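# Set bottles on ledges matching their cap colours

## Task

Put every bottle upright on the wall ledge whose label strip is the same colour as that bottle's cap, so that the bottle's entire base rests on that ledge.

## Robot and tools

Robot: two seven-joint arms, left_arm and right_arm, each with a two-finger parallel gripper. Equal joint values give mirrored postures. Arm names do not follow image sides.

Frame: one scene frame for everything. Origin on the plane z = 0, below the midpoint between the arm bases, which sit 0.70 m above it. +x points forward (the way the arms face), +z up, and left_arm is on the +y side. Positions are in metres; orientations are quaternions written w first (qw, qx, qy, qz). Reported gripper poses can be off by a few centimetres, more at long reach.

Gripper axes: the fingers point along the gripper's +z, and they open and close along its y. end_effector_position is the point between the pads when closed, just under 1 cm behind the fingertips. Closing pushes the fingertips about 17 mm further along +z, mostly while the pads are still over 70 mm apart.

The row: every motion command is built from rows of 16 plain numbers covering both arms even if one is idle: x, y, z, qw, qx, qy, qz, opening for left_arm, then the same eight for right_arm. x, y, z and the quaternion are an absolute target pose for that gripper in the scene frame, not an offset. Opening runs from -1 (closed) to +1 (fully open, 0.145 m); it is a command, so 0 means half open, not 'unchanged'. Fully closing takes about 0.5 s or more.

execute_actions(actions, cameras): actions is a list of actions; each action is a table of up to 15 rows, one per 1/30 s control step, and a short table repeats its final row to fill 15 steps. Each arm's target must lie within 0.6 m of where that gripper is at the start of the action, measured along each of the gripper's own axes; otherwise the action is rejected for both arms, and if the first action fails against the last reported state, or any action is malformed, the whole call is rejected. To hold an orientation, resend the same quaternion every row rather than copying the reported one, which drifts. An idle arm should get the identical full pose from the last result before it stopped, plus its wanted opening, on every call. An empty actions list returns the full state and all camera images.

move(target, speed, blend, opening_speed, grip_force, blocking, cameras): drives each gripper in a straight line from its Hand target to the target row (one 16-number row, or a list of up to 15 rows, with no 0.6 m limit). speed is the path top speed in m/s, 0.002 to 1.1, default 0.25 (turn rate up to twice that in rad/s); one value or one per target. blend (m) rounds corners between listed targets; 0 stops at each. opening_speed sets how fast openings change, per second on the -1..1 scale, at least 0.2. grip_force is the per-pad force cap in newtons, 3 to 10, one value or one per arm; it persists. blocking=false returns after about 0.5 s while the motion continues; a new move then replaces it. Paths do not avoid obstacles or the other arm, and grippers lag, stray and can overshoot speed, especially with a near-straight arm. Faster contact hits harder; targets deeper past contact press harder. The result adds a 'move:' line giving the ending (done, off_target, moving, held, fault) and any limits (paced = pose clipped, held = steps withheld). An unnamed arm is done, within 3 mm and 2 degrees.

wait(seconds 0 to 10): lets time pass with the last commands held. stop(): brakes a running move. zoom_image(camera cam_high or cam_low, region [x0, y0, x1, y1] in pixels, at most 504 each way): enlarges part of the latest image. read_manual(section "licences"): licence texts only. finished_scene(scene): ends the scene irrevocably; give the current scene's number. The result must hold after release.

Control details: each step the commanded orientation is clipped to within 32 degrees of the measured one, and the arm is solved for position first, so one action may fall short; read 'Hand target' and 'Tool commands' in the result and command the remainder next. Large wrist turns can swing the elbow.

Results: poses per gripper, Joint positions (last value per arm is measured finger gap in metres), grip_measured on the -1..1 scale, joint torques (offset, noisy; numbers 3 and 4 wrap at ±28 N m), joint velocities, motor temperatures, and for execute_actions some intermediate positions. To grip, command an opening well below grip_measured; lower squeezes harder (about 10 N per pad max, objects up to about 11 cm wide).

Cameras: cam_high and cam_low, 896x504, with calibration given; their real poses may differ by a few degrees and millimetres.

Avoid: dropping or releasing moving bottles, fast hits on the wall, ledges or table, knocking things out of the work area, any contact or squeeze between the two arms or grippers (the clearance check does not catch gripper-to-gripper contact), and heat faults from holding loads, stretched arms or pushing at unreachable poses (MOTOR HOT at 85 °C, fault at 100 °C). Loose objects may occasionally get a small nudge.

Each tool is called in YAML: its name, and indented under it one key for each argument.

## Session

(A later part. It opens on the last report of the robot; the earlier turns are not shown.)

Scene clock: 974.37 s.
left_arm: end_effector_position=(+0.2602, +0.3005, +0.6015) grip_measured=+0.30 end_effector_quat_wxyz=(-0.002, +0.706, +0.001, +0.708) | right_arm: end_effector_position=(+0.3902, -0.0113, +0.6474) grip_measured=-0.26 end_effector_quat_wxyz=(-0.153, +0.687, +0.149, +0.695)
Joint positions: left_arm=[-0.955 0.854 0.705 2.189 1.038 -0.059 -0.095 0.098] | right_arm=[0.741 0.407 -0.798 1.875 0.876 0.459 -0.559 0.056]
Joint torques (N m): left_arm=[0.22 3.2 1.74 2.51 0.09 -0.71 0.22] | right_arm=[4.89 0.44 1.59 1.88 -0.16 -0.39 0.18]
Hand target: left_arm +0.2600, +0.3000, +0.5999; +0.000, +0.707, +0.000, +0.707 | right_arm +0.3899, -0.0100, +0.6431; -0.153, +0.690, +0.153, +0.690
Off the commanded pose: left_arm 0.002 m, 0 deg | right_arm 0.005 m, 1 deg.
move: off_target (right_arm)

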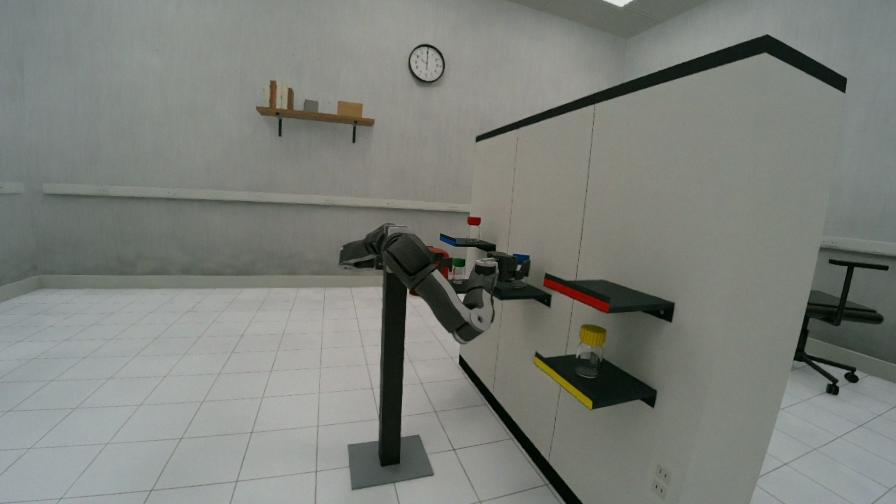

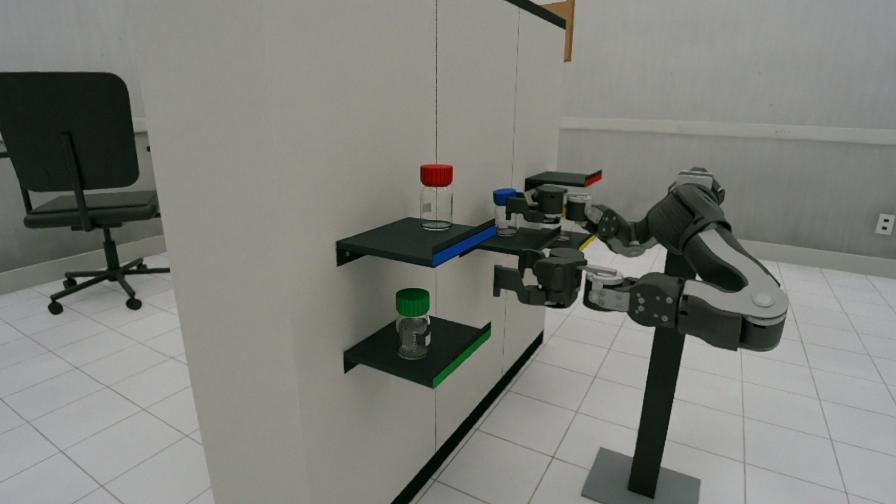

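move:
  target:
    - [0.26,0.3,0.60,0,0.707,0,0.707,0.3,0.39,-0.01,0.6505,-0.153,0.690,0.153,0.690,-0.7]
    - [0.26,0.3,0.60,0,0.707,0,0.707,0.3,0.39,-0.01,0.6505,-0.153,0.690,0.153,0.690,0.3]
    - [0.26,0.3,0.60,0,0.707,0,0.707,0.3,0.30,-0.052,0.655,-0.153,0.690,0.153,0.690,0.3]
    - [0.25,0.25,0.50,0,0.707,0,0.707,0.5,0.28,-0.25,0.63,0,0.707,0,0.707,0.3]
  cameras: ["all"]
  opening_speed: 0.6
  speed: [0.05,0.05,0.12,0.2]

zoom_image:
  camera: "cam_low"
  region: [450, 160, 600, 270]

zoom_image:
  camera: "cam_high"
  region: [420, 210, 580, 320]

Scene clock: 991.43 s.
left_arm: end_effector_position=(+0.2501, +0.2490, +0.5008) grip_measured=+0.50 end_effector_quat_wxyz=(+0.002, +0.707, -0.002, +0.707) | right_arm: end_effector_position=(+0.2800, -0.2505, +0.6282) grip_measured=+0.30 end_effector_quat_wxyz=(+0.001, +0.710, -0.002, +0.704)
Joint positions: left_arm=[-0.726 0.664 0.108 2.004 0.591 -0.312 -0.188 0.112] | right_arm=[-0.726 0.998 0.518 2.363 1.078 0.109 -0.429 0.098]
Joint torques (N m): left_arm=[0.7 2.55 1.43 3.69 0 -0.7 0.04] | right_arm=[1.31 3.63 3.54 2.35 -0.16 -0.53 0.21]
Hand target: left_arm +0.2500, +0.2501, +0.5000; +0.000, +0.707, +0.000, +0.707 | right_arm +0.2800, -0.2500, +0.6300; +0.000, +0.707, +0.000, +0.707
Off the commanded pose: left_arm 0.001 m, 0 deg | right_arm 0.002 m, 0 deg.
move: done

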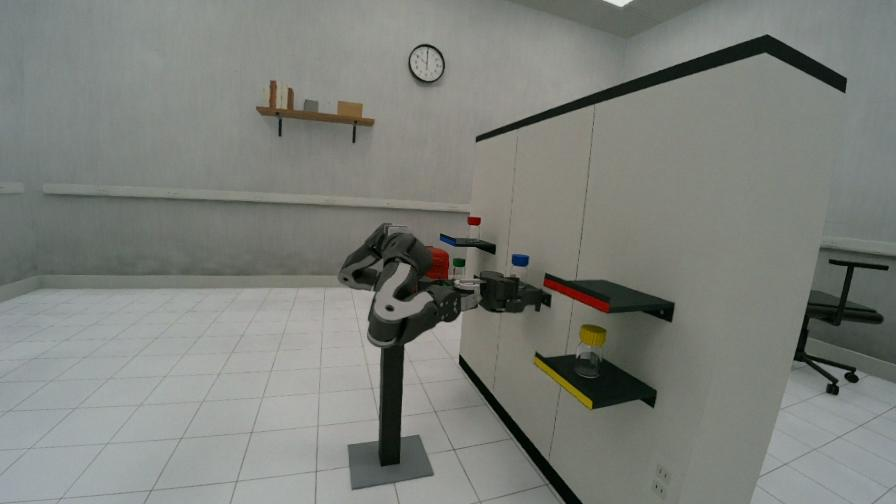

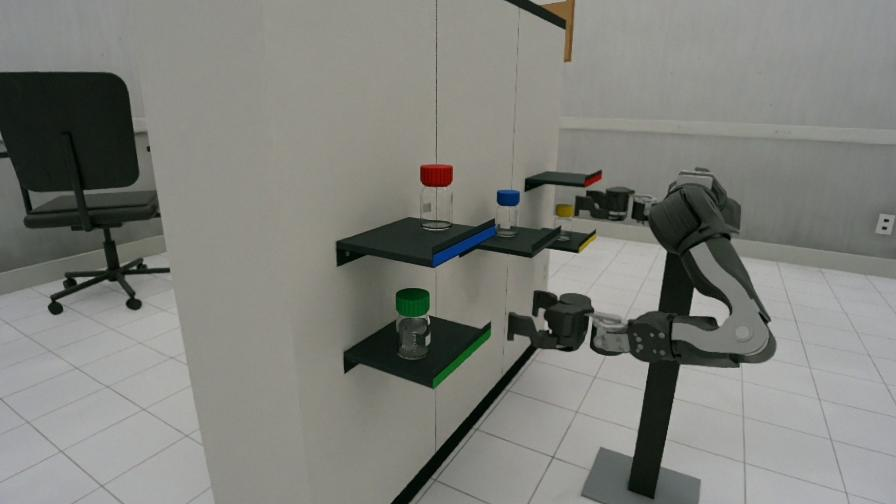

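Scaled by 3.360 from the camera's 896x504 image, which has a finer 1280x720 frame.

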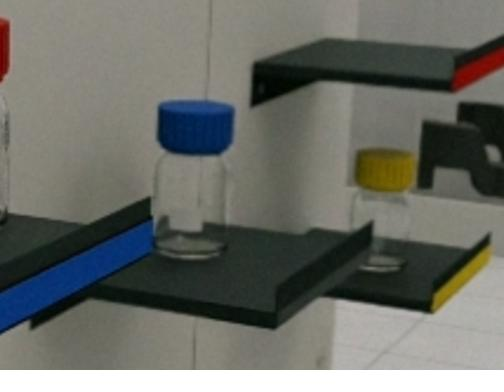

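Scaled by 3.150 from the camera's 896x504 image, which has a finer 1280x720 frame.

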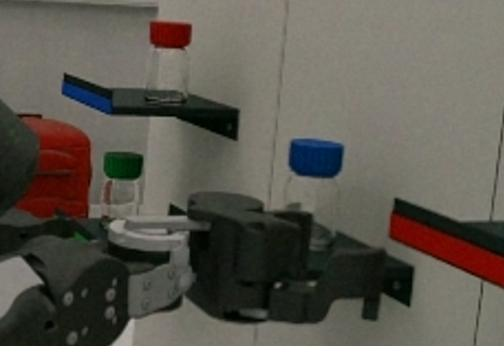

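move:
  target:
    - [0.25,0.20,0.42,0.062,0.704,-0.062,0.704,0.5,0.28,-0.25,0.63,0,0.707,0,0.707,0.3]
    - [0.27,0.15,0.50,0.108,0.699,-0.108,0.699,0.5,0.28,-0.25,0.63,0,0.707,0,0.707,0.3]
    - [0.29,0.075,0.648,0.153,0.690,-0.153,0.690,0.5,0.28,-0.25,0.63,0,0.707,0,0.707,0.3]
    - [0.345,0.025,0.648,0.153,0.690,-0.153,0.690,0.5,0.28,-0.25,0.63,0,0.707,0,0.707,0.3]
  cameras: ["all"]
  blend: [0.03,0.04,0.02,0]
  speed: 0.15

zoom_image:
  camera: "cam_low"
  region: [450, 160, 600, 270]

zoom_image:
  camera: "cam_high"
  region: [420, 210, 580, 320]

Scene clock: 1022.60 s.
left_arm: end_effector_position=(+0.3446, +0.0244, +0.6490) grip_measured=+0.50 end_effector_quat_wxyz=(+0.154, +0.689, -0.155, +0.691) | right_arm: end_effector_position=(+0.2800, -0.2505, +0.6282) grip_measured=+0.30 end_effector_quat_wxyz=(+0.001, +0.710, -0.002, +0.704)
Joint positions: left_arm=[0.439 0.284 -0.53 2.131 0.616 0.724 -0.403 0.112] | right_arm=[-0.726 0.998 0.518 2.363 1.078 0.109 -0.429 0.098]
Joint torques (N m): left_arm=[5.71 -0.36 1.01 3.45 -0.09 -0.66 -0.01] | right_arm=[1.38 3.71 3.45 2.29 -0.2 -0.52 0.19]
Hand target: left_arm +0.3450, +0.0249, +0.6481; +0.153, +0.690, -0.153, +0.690 | right_arm +0.2800, -0.2500, +0.6300; +0.000, +0.707, +0.000, +0.707
Off the commanded pose: left_arm 0.001 m, 0 deg | right_arm 0.002 m, 0 deg.
move: done

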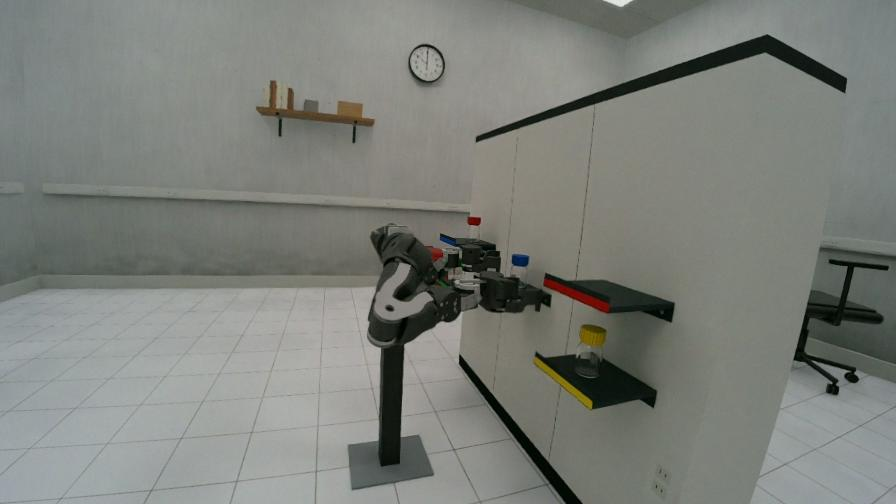

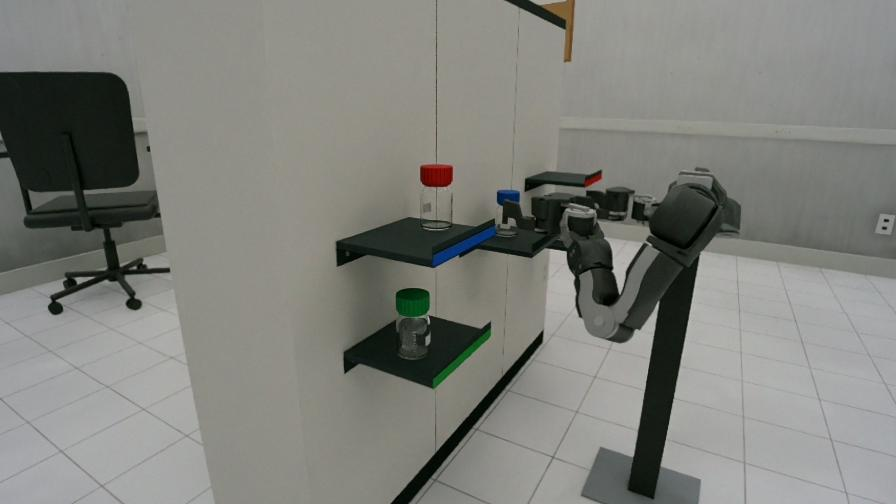

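Scaled by 3.360 from the camera's 896x504 image, which has a finer 1280x720 frame.

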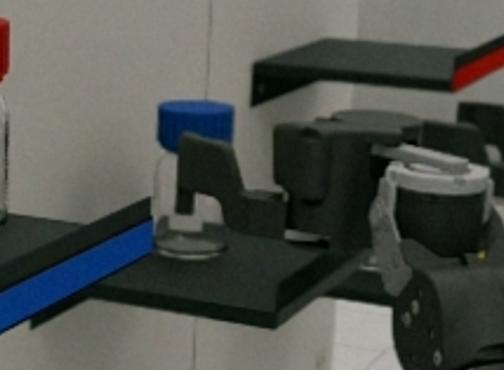

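Scaled by 3.150 from the camera's 896x504 image, which has a finer 1280x720 frame.

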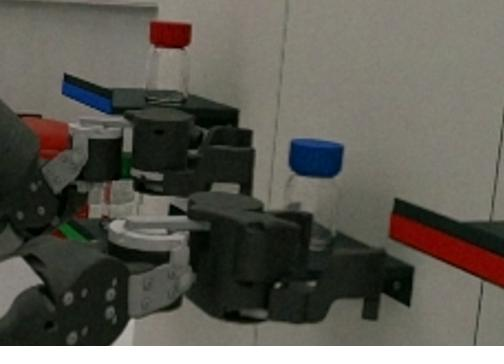

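move:
  target:
    - [0.404,-0.004,0.650,0.153,0.690,-0.153,0.690,0.5,0.28,-0.25,0.63,0,0.707,0,0.707,0.3]
    - [0.404,-0.004,0.650,0.153,0.690,-0.153,0.690,-0.7,0.28,-0.25,0.63,0,0.707,0,0.707,0.3]
    - [0.404,-0.004,0.700,0.153,0.690,-0.153,0.690,-0.7,0.28,-0.25,0.63,0,0.707,0,0.707,0.3]
  cameras: ["all"]
  opening_speed: 0.7
  speed: 0.1

zoom_image:
  camera: "cam_low"
  region: [450, 160, 600, 270]

zoom_image:
  camera: "cam_high"
  region: [420, 210, 580, 320]

Scene clock: 1054.00 s.
left_arm: end_effector_position=(+0.4040, -0.0048, +0.7002) grip_measured=-0.24 end_effector_quat_wxyz=(+0.156, +0.690, -0.154, +0.690) | right_arm: end_effector_position=(+0.2800, -0.2505, +0.6282) grip_measured=+0.30 end_effector_quat_wxyz=(+0.001, +0.710, -0.002, +0.704)
Joint positions: left_arm=[0.818 0.136 -0.565 1.799 0.726 0.781 -0.443 0.057] | right_arm=[-0.726 0.998 0.518 2.363 1.078 0.109 -0.429 0.098]
Joint torques (N m): left_arm=[8.66 -0.51 1.18 3.67 -0.05 -0.56 -0.06] | right_arm=[1.31 3.63 3.62 2.32 -0.18 -0.53 0.16]
Hand target: left_arm +0.4040, -0.0040, +0.7000; +0.153, +0.690, -0.153, +0.690 | right_arm +0.2800, -0.2500, +0.6300; +0.000, +0.707, +0.000, +0.707
Off the commanded pose: left_arm 0.001 m, 0 deg | right_arm 0.002 m, 0 deg.
joint sent to its limit (left arm) — joint 6 (wrist pitch), upper limit. The joint targets still meet the commanded pose.
move: done

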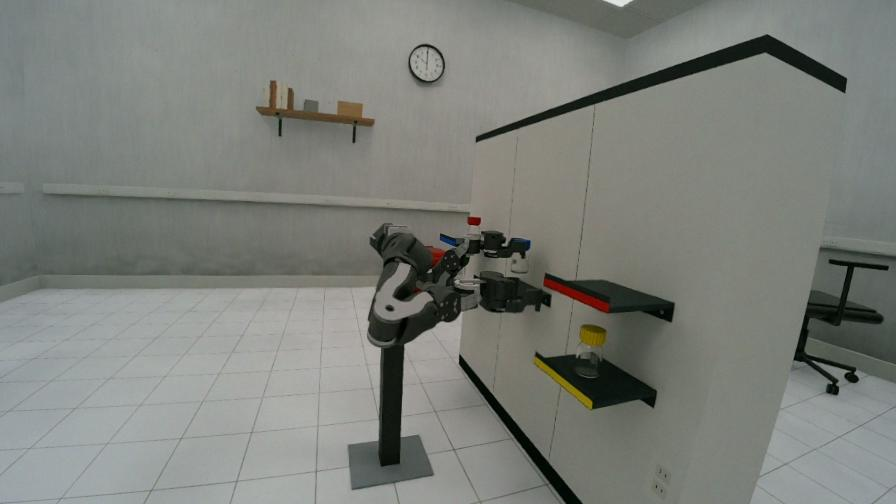

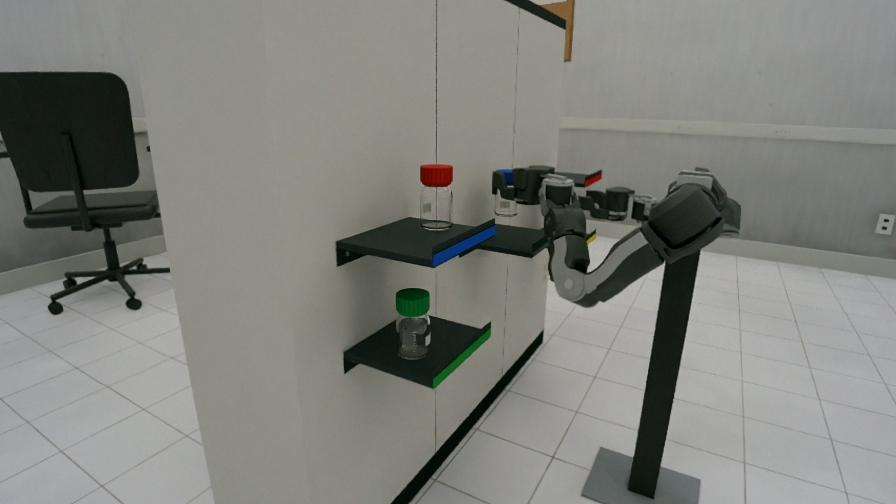

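Scaled by 3.360 from the camera's 896x504 image, which has a finer 1280x720 frame.

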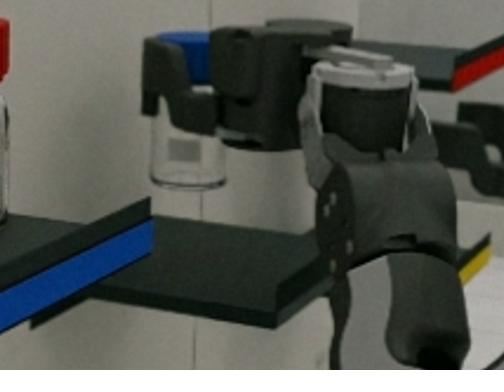

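Scaled by 3.150 from the camera's 896x504 image, which has a finer 1280x720 frame.

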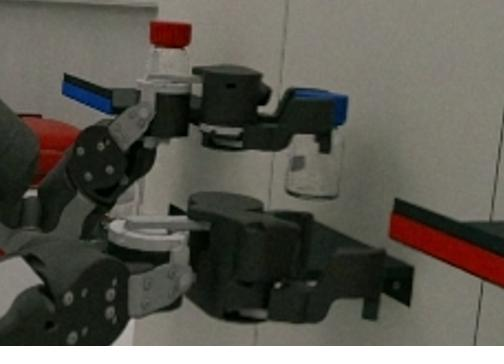

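move:
  target:
    - [0.30,0.062,0.705,0.153,0.690,-0.153,0.690,-0.7,0.28,-0.25,0.63,0,0.707,0,0.707,0.3]
    - [0.26,0.21,0.72,0.062,0.704,-0.062,0.704,-0.7,0.28,-0.25,0.63,0,0.707,0,0.707,0.3]
    - [0.235,0.33,0.77,0,0.707,0,0.707,-0.7,0.28,-0.25,0.63,0,0.707,0,0.707,0.3]
    - [0.235,0.44,0.792,0,0.707,0,0.707,-0.7,0.28,-0.25,0.63,0,0.707,0,0.707,0.3]
  cameras: ["all"]
  blend: [0.03,0.05,0.05,0]
  speed: 0.15

zoom_image:
  camera: "cam_low"
  region: [330, 120, 590, 300]

zoom_image:
  camera: "cam_high"
  region: [420, 190, 530, 280]

Scene clock: 1075.50 s.
left_arm: end_effector_position=(+0.2352, +0.4418, +0.7894) grip_measured=-0.24 end_effector_quat_wxyz=(-0.003, +0.700, -0.001, +0.714) | right_arm: end_effector_position=(+0.2800, -0.2505, +0.6282) grip_measured=+0.30 end_effector_quat_wxyz=(+0.001, +0.710, -0.002, +0.704)
Joint positions: left_arm=[-0.677 1.179 1.572 1.561 1.127 0.782 0.585 0.057] | right_arm=[-0.726 0.998 0.518 2.363 1.078 0.109 -0.429 0.098]
Joint torques (N m): left_arm=[1.99 7.85 2.71 1.69 0.37 -0.46 0.23] | right_arm=[1.2 3.73 3.59 2.36 -0.18 -0.54 0.18]
Hand target: left_arm +0.2352, +0.4400, +0.7918; -0.001, +0.698, -0.004, +0.716 | right_arm +0.2800, -0.2500, +0.6300; +0.000, +0.707, +0.000, +0.707
Off the commanded pose: left_arm 0.003 m, 1 deg | right_arm 0.002 m, 0 deg.
joint sent to its limit (left arm) — joint 3 (upper arm roll), upper limit; joint 6 (wrist pitch), upper limit. The joint targets still meet the commanded pose.
move: done

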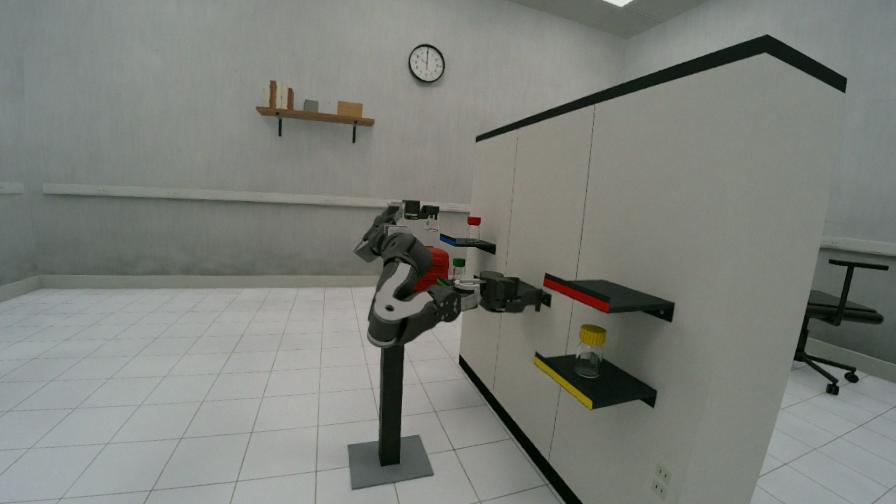

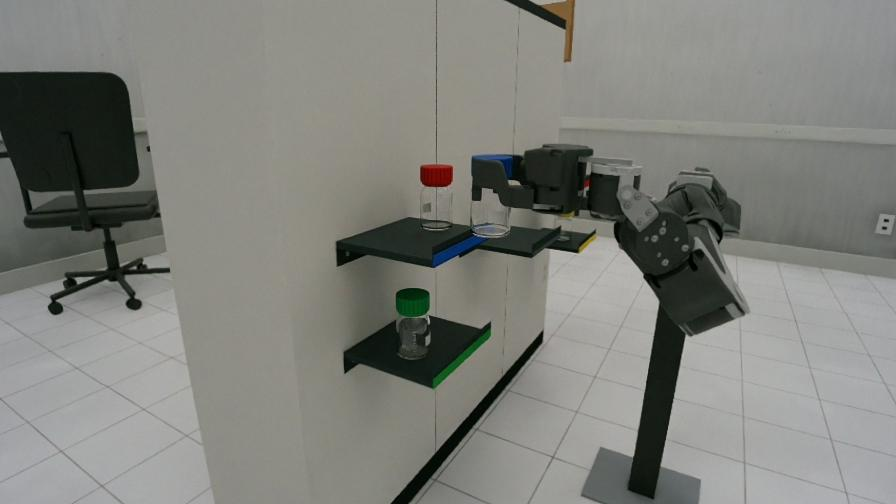

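Scaled by 1.938 from the camera's 896x504 image, which has a finer 1280x720 frame.

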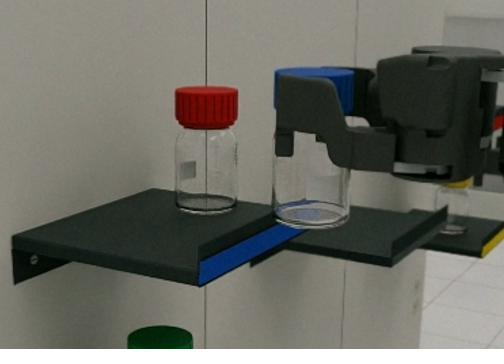

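Scaled by 4.582 from the camera's 896x504 image, which has a finer 1280x720 frame.

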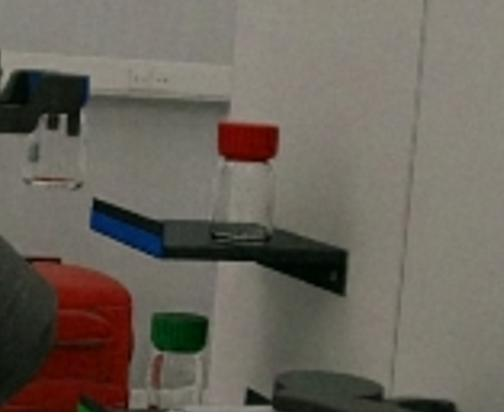

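move:
  target:
    - [0.37,0.445,0.792,0,0.707,0,0.707,-0.7,0.28,-0.25,0.63,0,0.707,0,0.707,0.3]
    - [0.37,0.445,0.758,0,0.707,0,0.707,-0.7,0.28,-0.25,0.63,0,0.707,0,0.707,0.3]
  cameras: ["all"]
  speed: 0.12

zoom_image:
  camera: "cam_low"
  region: [330, 120, 590, 300]

zoom_image:
  camera: "cam_high"
  region: [420, 190, 530, 280]

Scene clock: 1090.50 s.
left_arm: end_effector_position=(+0.3701, +0.4444, +0.7571) grip_measured=-0.24 end_effector_quat_wxyz=(+0.001, +0.710, -0.001, +0.704) | right_arm: end_effector_position=(+0.2800, -0.2505, +0.6282) grip_measured=+0.30 end_effector_quat_wxyz=(+0.001, +0.710, -0.002, +0.704)
Joint positions: left_arm=[-0.855 1.632 1.109 1.177 1.506 0.257 0.355 0.057] | right_arm=[-0.726 0.998 0.518 2.363 1.078 0.109 -0.429 0.098]
Joint torques (N m): left_arm=[4.79 5.84 3.19 0.76 0.45 -0.92 -0.03] | right_arm=[1.25 3.71 3.58 2.26 -0.16 -0.51 0.17]
Hand target: left_arm +0.3700, +0.4450, +0.7581; +0.000, +0.707, +0.000, +0.707 | right_arm +0.2800, -0.2500, +0.6300; +0.000, +0.707, +0.000, +0.707
Off the commanded pose: left_arm 0.001 m, 1 deg | right_arm 0.002 m, 0 deg.
move: done

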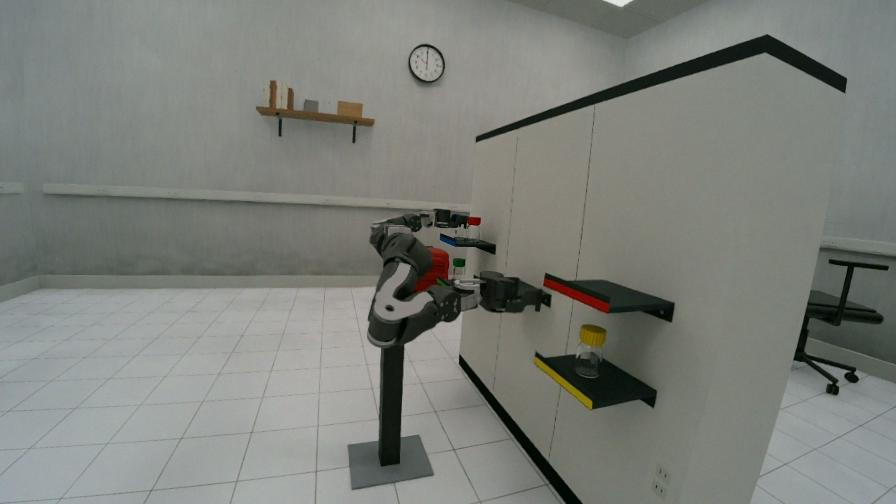

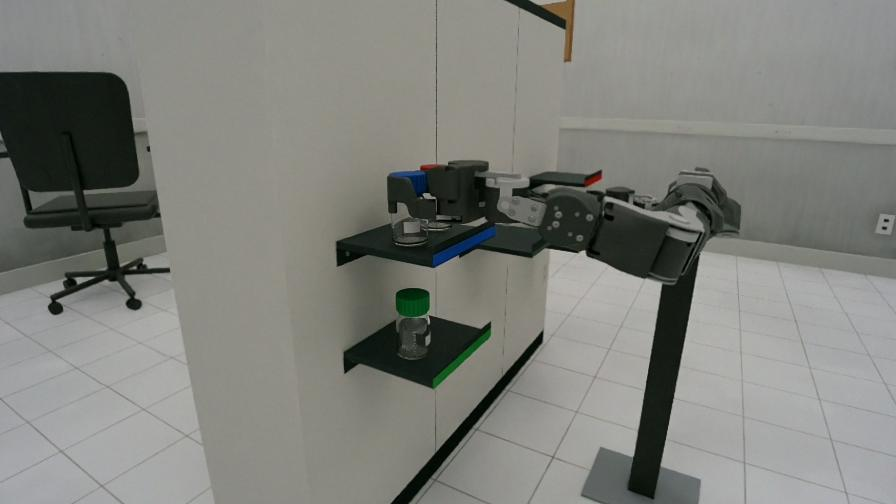

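Scaled by 1.938 from the camera's 896x504 image, which has a finer 1280x720 frame.

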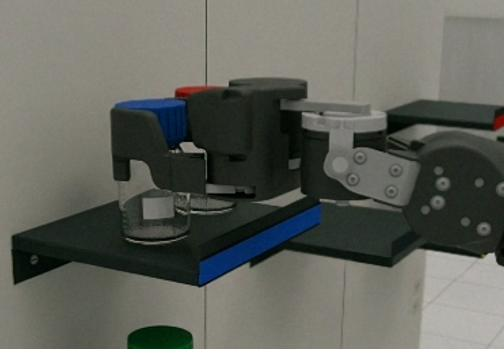

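Scaled by 4.582 from the camera's 896x504 image, which has a finer 1280x720 frame.

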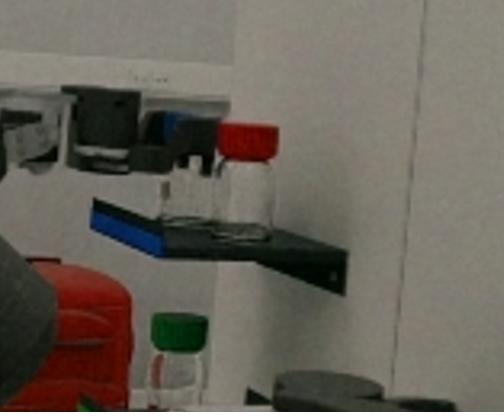

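move:
  target:
    - [0.37,0.445,0.739,0,0.707,0,0.707,-0.7,0.28,-0.25,0.63,0,0.707,0,0.707,0.3]
  cameras: ["all"]
  speed: 0.03

zoom_image:
  camera: "cam_low"
  region: [330, 120, 590, 300]

zoom_image:
  camera: "cam_high"
  region: [420, 190, 530, 280]

Scene clock: 1098.50 s.
left_arm: end_effector_position=(+0.3695, +0.4433, +0.7545) grip_measured=-0.24 end_effector_quat_wxyz=(+0.000, +0.687, -0.005, +0.726) | right_arm: end_effector_position=(+0.2800, -0.2505, +0.6282) grip_measured=+0.30 end_effector_quat_wxyz=(+0.001, +0.710, -0.002, +0.704)
Joint positions: left_arm=[-0.898 1.611 1.106 1.199 1.531 0.149 0.347 0.057] | right_arm=[-0.726 0.998 0.518 2.363 1.078 0.109 -0.429 0.098]
Joint torques (N m): left_arm=[1.89 4.52 0.8 1.07 0.15 0.29 -0.02] | right_arm=[1.33 3.65 3.62 2.33 -0.18 -0.53 0.19]
Hand target: left_arm +0.3696, +0.4451, +0.7390; +0.000, +0.707, +0.000, +0.707 | right_arm +0.2800, -0.2500, +0.6300; +0.000, +0.707, +0.000, +0.707
Off the commanded pose: left_arm 0.016 m, 3 deg | right_arm 0.002 m, 0 deg.
move: off_target (left_arm)

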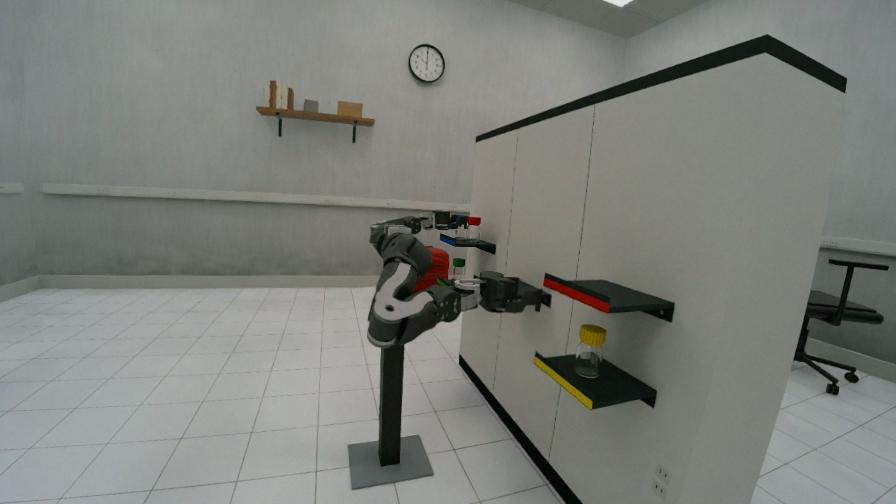

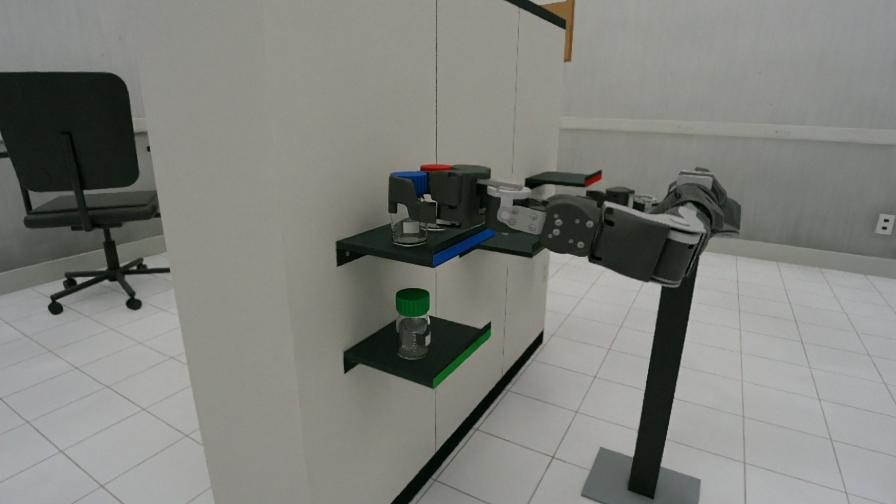

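Scaled by 1.938 from the camera's 896x504 image, which has a finer 1280x720 frame.

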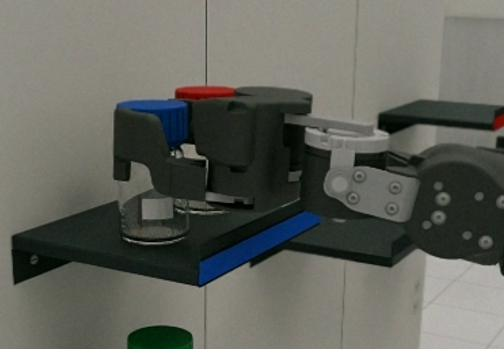

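Scaled by 4.582 from the camera's 896x504 image, which has a finer 1280x720 frame.

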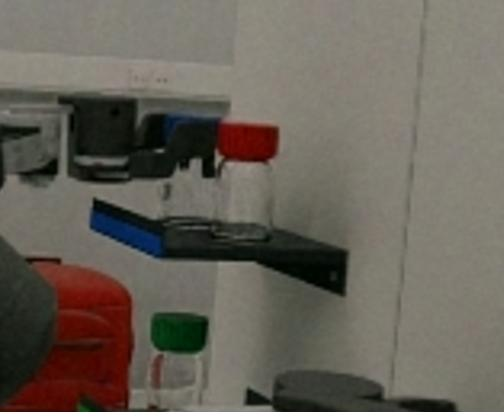

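move:
  target:
    - [0.37,0.445,0.757,0,0.707,0,0.707,-0.7,0.28,-0.25,0.63,0,0.707,0,0.707,0.3]
    - [0.37,0.445,0.757,0,0.707,0,0.707,0.2,0.28,-0.25,0.63,0,0.707,0,0.707,0.3]
    - [0.245,0.445,0.762,0,0.707,0,0.707,0.2,0.28,-0.25,0.63,0,0.707,0,0.707,0.3]
    - [0.245,0.338,0.76,0,0.707,0,0.707,0.2,0.28,-0.25,0.63,0,0.707,0,0.707,0.3]
    - [0.30,0.338,0.757,0,0.707,0,0.707,0.2,0.28,-0.25,0.63,0,0.707,0,0.707,0.3]
  cameras: ["all"]
  opening_speed: 0.7
  blend: [0,0,0.01,0.02,0]
  speed: [0.05,0.05,0.15,0.15,0.15]

zoom_image:
  camera: "cam_low"
  region: [380, 120, 560, 260]

zoom_image:
  camera: "cam_high"
  region: [420, 190, 530, 280]

Scene clock: 1121.53 s.
left_arm: end_effector_position=(+0.3001, +0.3364, +0.7578) grip_measured=+0.20 end_effector_quat_wxyz=(+0.001, +0.707, -0.004, +0.707) | right_arm: end_effector_position=(+0.2800, -0.2505, +0.6282) grip_measured=+0.30 end_effector_quat_wxyz=(+0.001, +0.710, -0.002, +0.704)
Joint positions: left_arm=[-0.643 1.243 1.193 1.991 1.519 0.578 -0.125 0.09] | right_arm=[-0.726 0.998 0.518 2.363 1.078 0.109 -0.429 0.098]
Joint torques (N m): left_arm=[2.7 4.84 2.41 0.44 0.13 -0.72 -0.06] | right_arm=[1.09 3.57 3.6 2.37 -0.17 -0.54 0.17]
Hand target: left_arm +0.3000, +0.3380, +0.7569; +0.000, +0.707, +0.000, +0.707 | right_arm +0.2800, -0.2500, +0.6300; +0.000, +0.707, +0.000, +0.707
Off the commanded pose: left_arm 0.002 m, 0 deg | right_arm 0.002 m, 0 deg.
move: done

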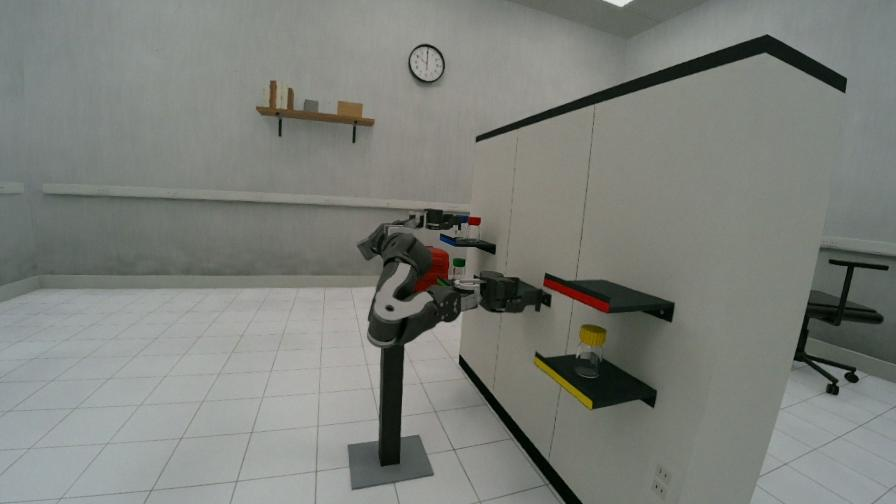

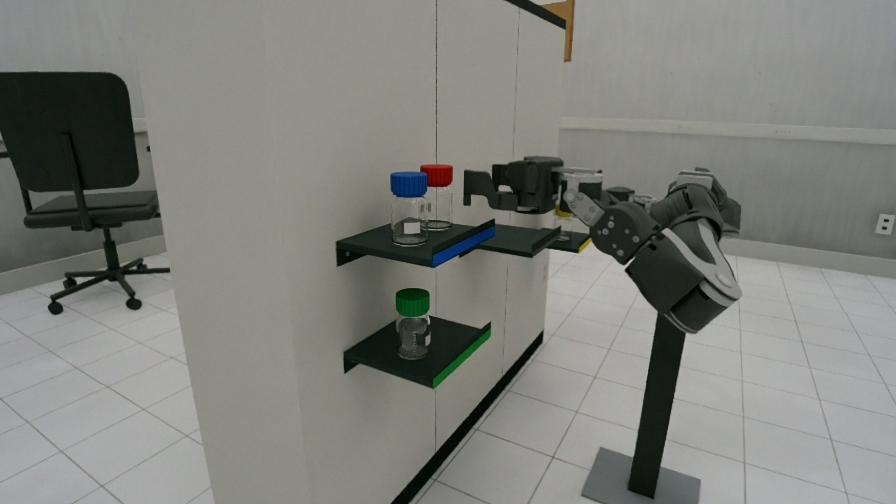

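Scaled by 2.800 from the camera's 896x504 image, which has a finer 1280x720 frame.

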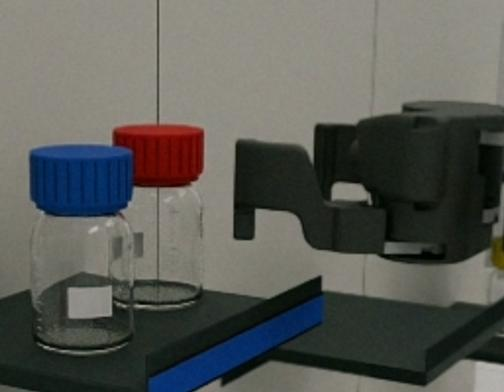

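Scaled by 4.582 from the camera's 896x504 image, which has a finer 1280x720 frame.

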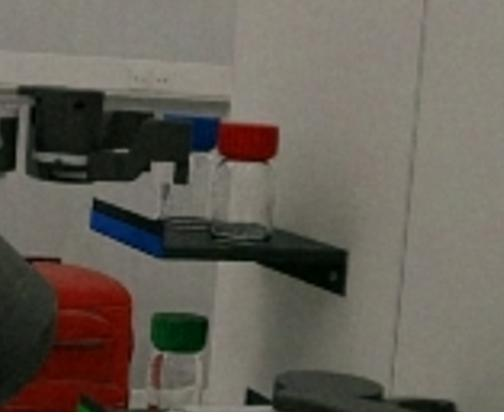

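move:
  target:
    - [0.30,0.344,0.757,0,0.707,0,0.707,0.12,0.28,-0.25,0.63,0,0.707,0,0.707,0.3]
    - [0.382,0.344,0.757,0,0.707,0,0.707,0.12,0.28,-0.25,0.63,0,0.707,0,0.707,0.3]
  cameras: ["all"]
  speed: 0.08

zoom_image:
  camera: "cam_low"
  region: [380, 120, 560, 260]

zoom_image:
  camera: "cam_high"
  region: [420, 190, 530, 280]

Scene clock: 1139.50 s.
left_arm: end_effector_position=(+0.3824, +0.3427, +0.7578) grip_measured=+0.12 end_effector_quat_wxyz=(-0.004, +0.704, -0.011, +0.710) | right_arm: end_effector_position=(+0.2800, -0.2505, +0.6282) grip_measured=+0.30 end_effector_quat_wxyz=(+0.001, +0.710, -0.002, +0.704)
Joint positions: left_arm=[-1.306 1.63 1.573 1.645 1.584 0.26 -0.123 0.085] | right_arm=[-0.726 0.998 0.518 2.363 1.078 0.109 -0.429 0.098]
Joint torques (N m): left_arm=[4.84 1.6 3.79 0.24 0.13 -0.54 -0.07] | right_arm=[1.23 3.68 3.6 2.39 -0.21 -0.54 0.21]
Hand target: left_arm +0.3820, +0.3442, +0.7570; -0.006, +0.706, -0.008, +0.709 | right_arm +0.2800, -0.2500, +0.6300; +0.000, +0.707, +0.000, +0.707
Off the commanded pose: left_arm 0.002 m, 1 deg | right_arm 0.002 m, 0 deg.
joint sent to its limit (left arm) — joint 3 (upper arm roll), upper limit; joint 5 (forearm roll), upper limit. The joint targets still meet the commanded pose.
move: done

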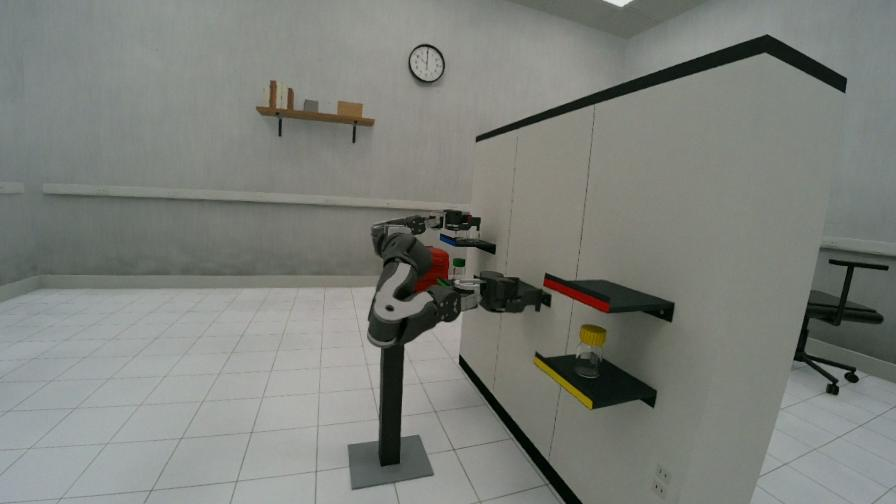

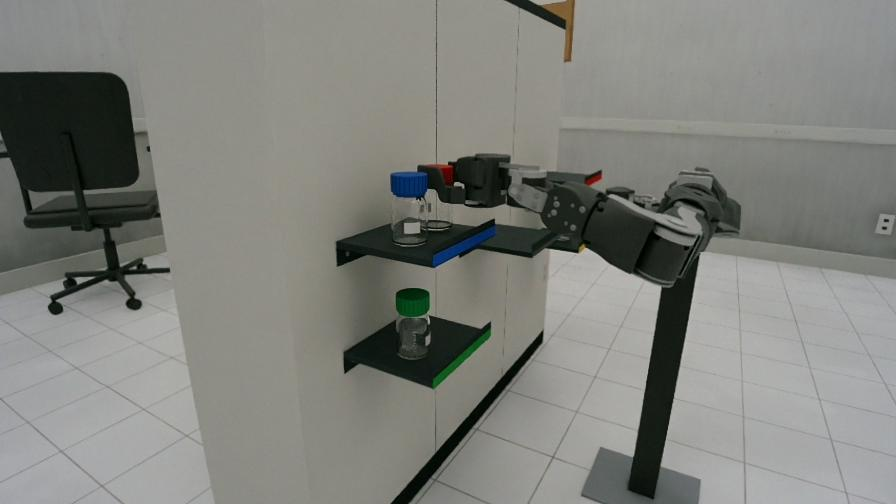

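Scaled by 2.800 from the camera's 896x504 image, which has a finer 1280x720 frame.

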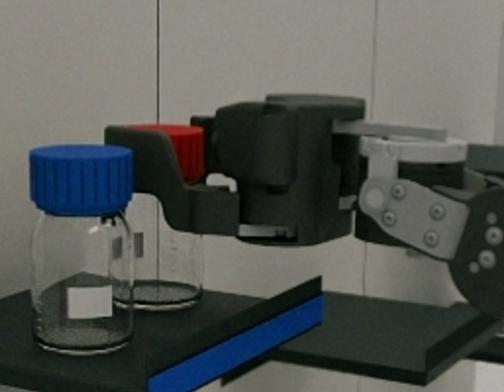

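Scaled by 4.582 from the camera's 896x504 image, which has a finer 1280x720 frame.

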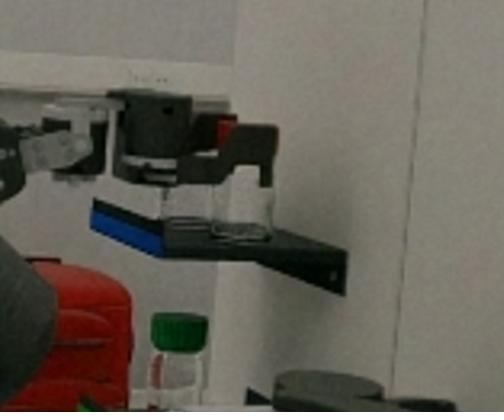

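move:
  target:
    - [0.382,0.344,0.757,0,0.707,0,0.707,-0.7,0.28,-0.25,0.63,0,0.707,0,0.707,0.3]
    - [0.382,0.344,0.80,0,0.707,0,0.707,-0.7,0.28,-0.25,0.63,0,0.707,0,0.707,0.3]
    - [0.21,0.33,0.80,0,0.707,0,0.707,-0.7,0.28,-0.25,0.63,0,0.707,0,0.707,0.3]
    - [0.21,0.34,0.50,0,0.707,0,0.707,-0.7,0.25,-0.3,0.5,0,0.707,0,0.707,0.3]
    - [0.22,0.25,0.43,0,0.707,0,0.707,-0.7,0.25,-0.3,0.5,0,0.707,0,0.707,0.3]
  cameras: ["all"]
  opening_speed: 0.7
  speed: [0.1,0.1,0.15,0.2,0.15]
  blend: [0,0.01,0.03,0.05,0]

Scene clock: 1158.27 s.
left_arm: end_effector_position=(+0.2194, +0.2491, +0.4281) grip_measured=-0.25 end_effector_quat_wxyz=(+0.003, +0.711, +0.000, +0.703) | right_arm: end_effector_position=(+0.2504, -0.3014, +0.5010) grip_measured=+0.30 end_effector_quat_wxyz=(+0.003, +0.707, -0.002, +0.707)
Joint positions: left_arm=[-0.587 0.03 0.436 1.693 0.279 -0.385 0.47 0.057] | right_arm=[-0.799 0.804 0.238 1.866 0.804 -0.425 -0.065 0.098]
Joint torques (N m): left_arm=[0.36 1.38 0.73 4.68 0.39 -0.87 0.07] | right_arm=[0.57 3.81 1.77 2.48 0.03 -0.56 0.17]
Hand target: left_arm +0.2199, +0.2500, +0.4299; +0.000, +0.707, +0.000, +0.707 | right_arm +0.2500, -0.3000, +0.5000; +0.000, +0.707, +0.000, +0.707
Off the commanded pose: left_arm 0.002 m, 1 deg | right_arm 0.002 m, 0 deg.
move: done

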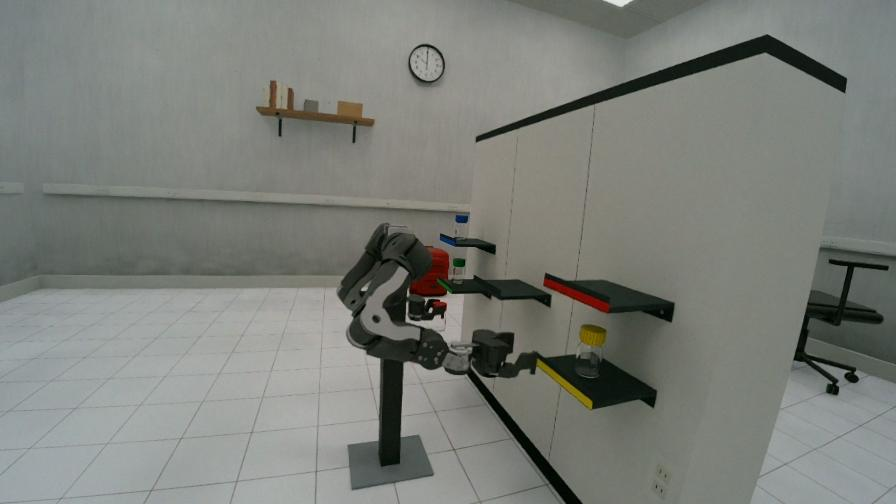

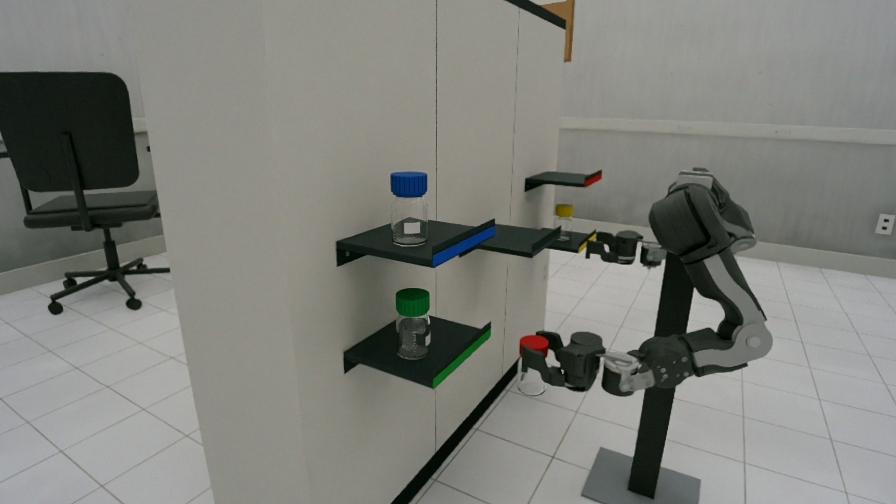

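move:
  target:
    - [0.22,0.18,0.52,0.062,0.704,-0.062,0.704,-0.7,0.22,-0.28,0.45,0,0.707,0,0.707,0.4]
    - [0.235,0.15,0.64,0.108,0.699,-0.108,0.699,-0.7,0.22,-0.25,0.40,0,0.707,0,0.707,0.5]
    - [0.29,0.06,0.705,0.153,0.690,-0.153,0.690,-0.7,0.22,-0.25,0.40,0,0.707,0,0.707,0.5]
    - [0.385,0.012,0.70,0.153,0.690,-0.153,0.690,-0.7,0.22,-0.25,0.40,0,0.707,0,0.707,0.5]
    - [0.385,0.012,0.665,0.153,0.690,-0.153,0.690,-0.7,0.22,-0.25,0.40,0,0.707,0,0.707,0.5]
    - [0.385,0.012,0.645,0.153,0.690,-0.153,0.690,-0.7,0.22,-0.25,0.40,0,0.707,0,0.707,0.5]
  cameras: ["all"]
  speed: [0.15,0.15,0.15,0.15,0.1,0.03]
  blend: [0.03,0.04,0.02,0.01,0,0]

zoom_image:
  camera: "cam_low"
  region: [450, 160, 600, 270]

zoom_image:
  camera: "cam_high"
  region: [420, 210, 580, 320]

Scene clock: 1181.97 s.
left_arm: end_effector_position=(+0.3845, +0.0136, +0.6567) grip_measured=-0.25 end_effector_quat_wxyz=(+0.155, +0.676, -0.146, +0.705) | right_arm: end_effector_position=(+0.2201, -0.2509, +0.4000) grip_measured=+0.50 end_effector_quat_wxyz=(+0.001, +0.708, -0.003, +0.706)
Joint positions: left_arm=[0.743 0.424 -0.798 1.914 0.882 0.448 -0.579 0.057] | right_arm=[-0.605 0.495 -0.072 1.516 0.47 -0.685 -0.052 0.112]
Joint torques (N m): left_arm=[5.82 0.67 0.58 1.36 0.25 0 0.22] | right_arm=[-0.04 3.36 1.14 2.92 0.03 -0.55 0.11]
Hand target: left_arm +0.3848, +0.0121, +0.6451; +0.153, +0.690, -0.153, +0.690 | right_arm +0.2200, -0.2499, +0.4000; +0.000, +0.707, +0.000, +0.707
Off the commanded pose: left_arm 0.012 m, 2 deg | right_arm 0.001 m, 0 deg.
move: off_target (left_arm); blend cut to 0 m at target 2

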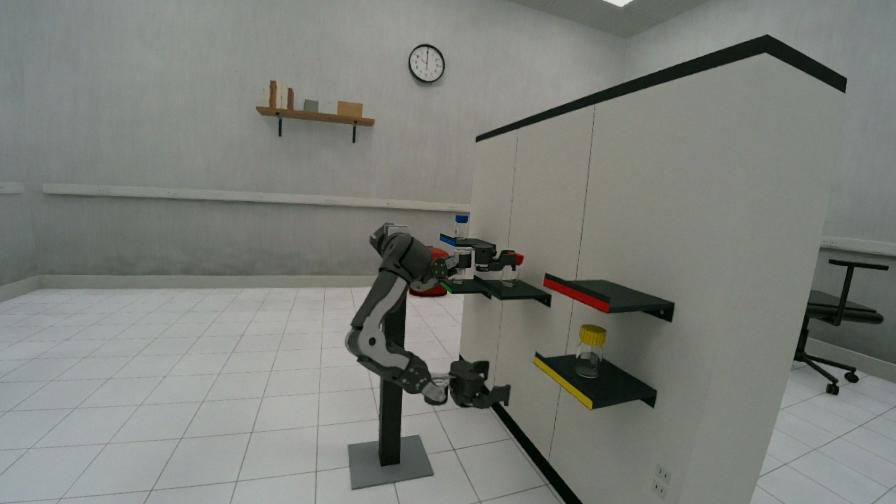

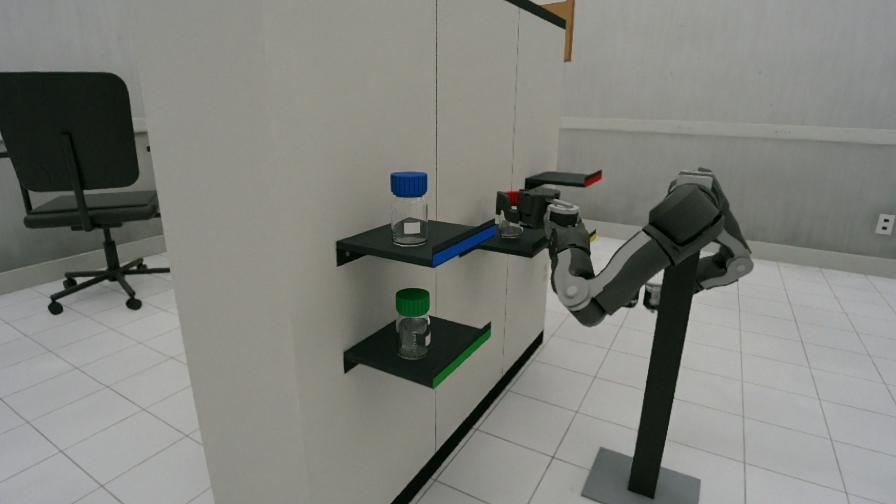

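Scaled by 3.360 from the camera's 896x504 image, which has a finer 1280x720 frame.

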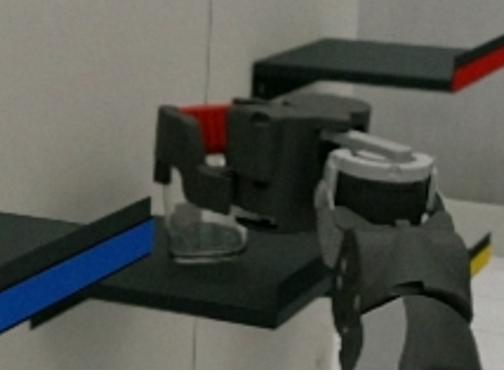

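Scaled by 3.150 from the camera's 896x504 image, which has a finer 1280x720 frame.

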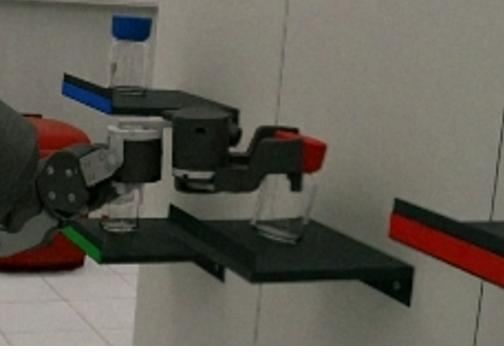

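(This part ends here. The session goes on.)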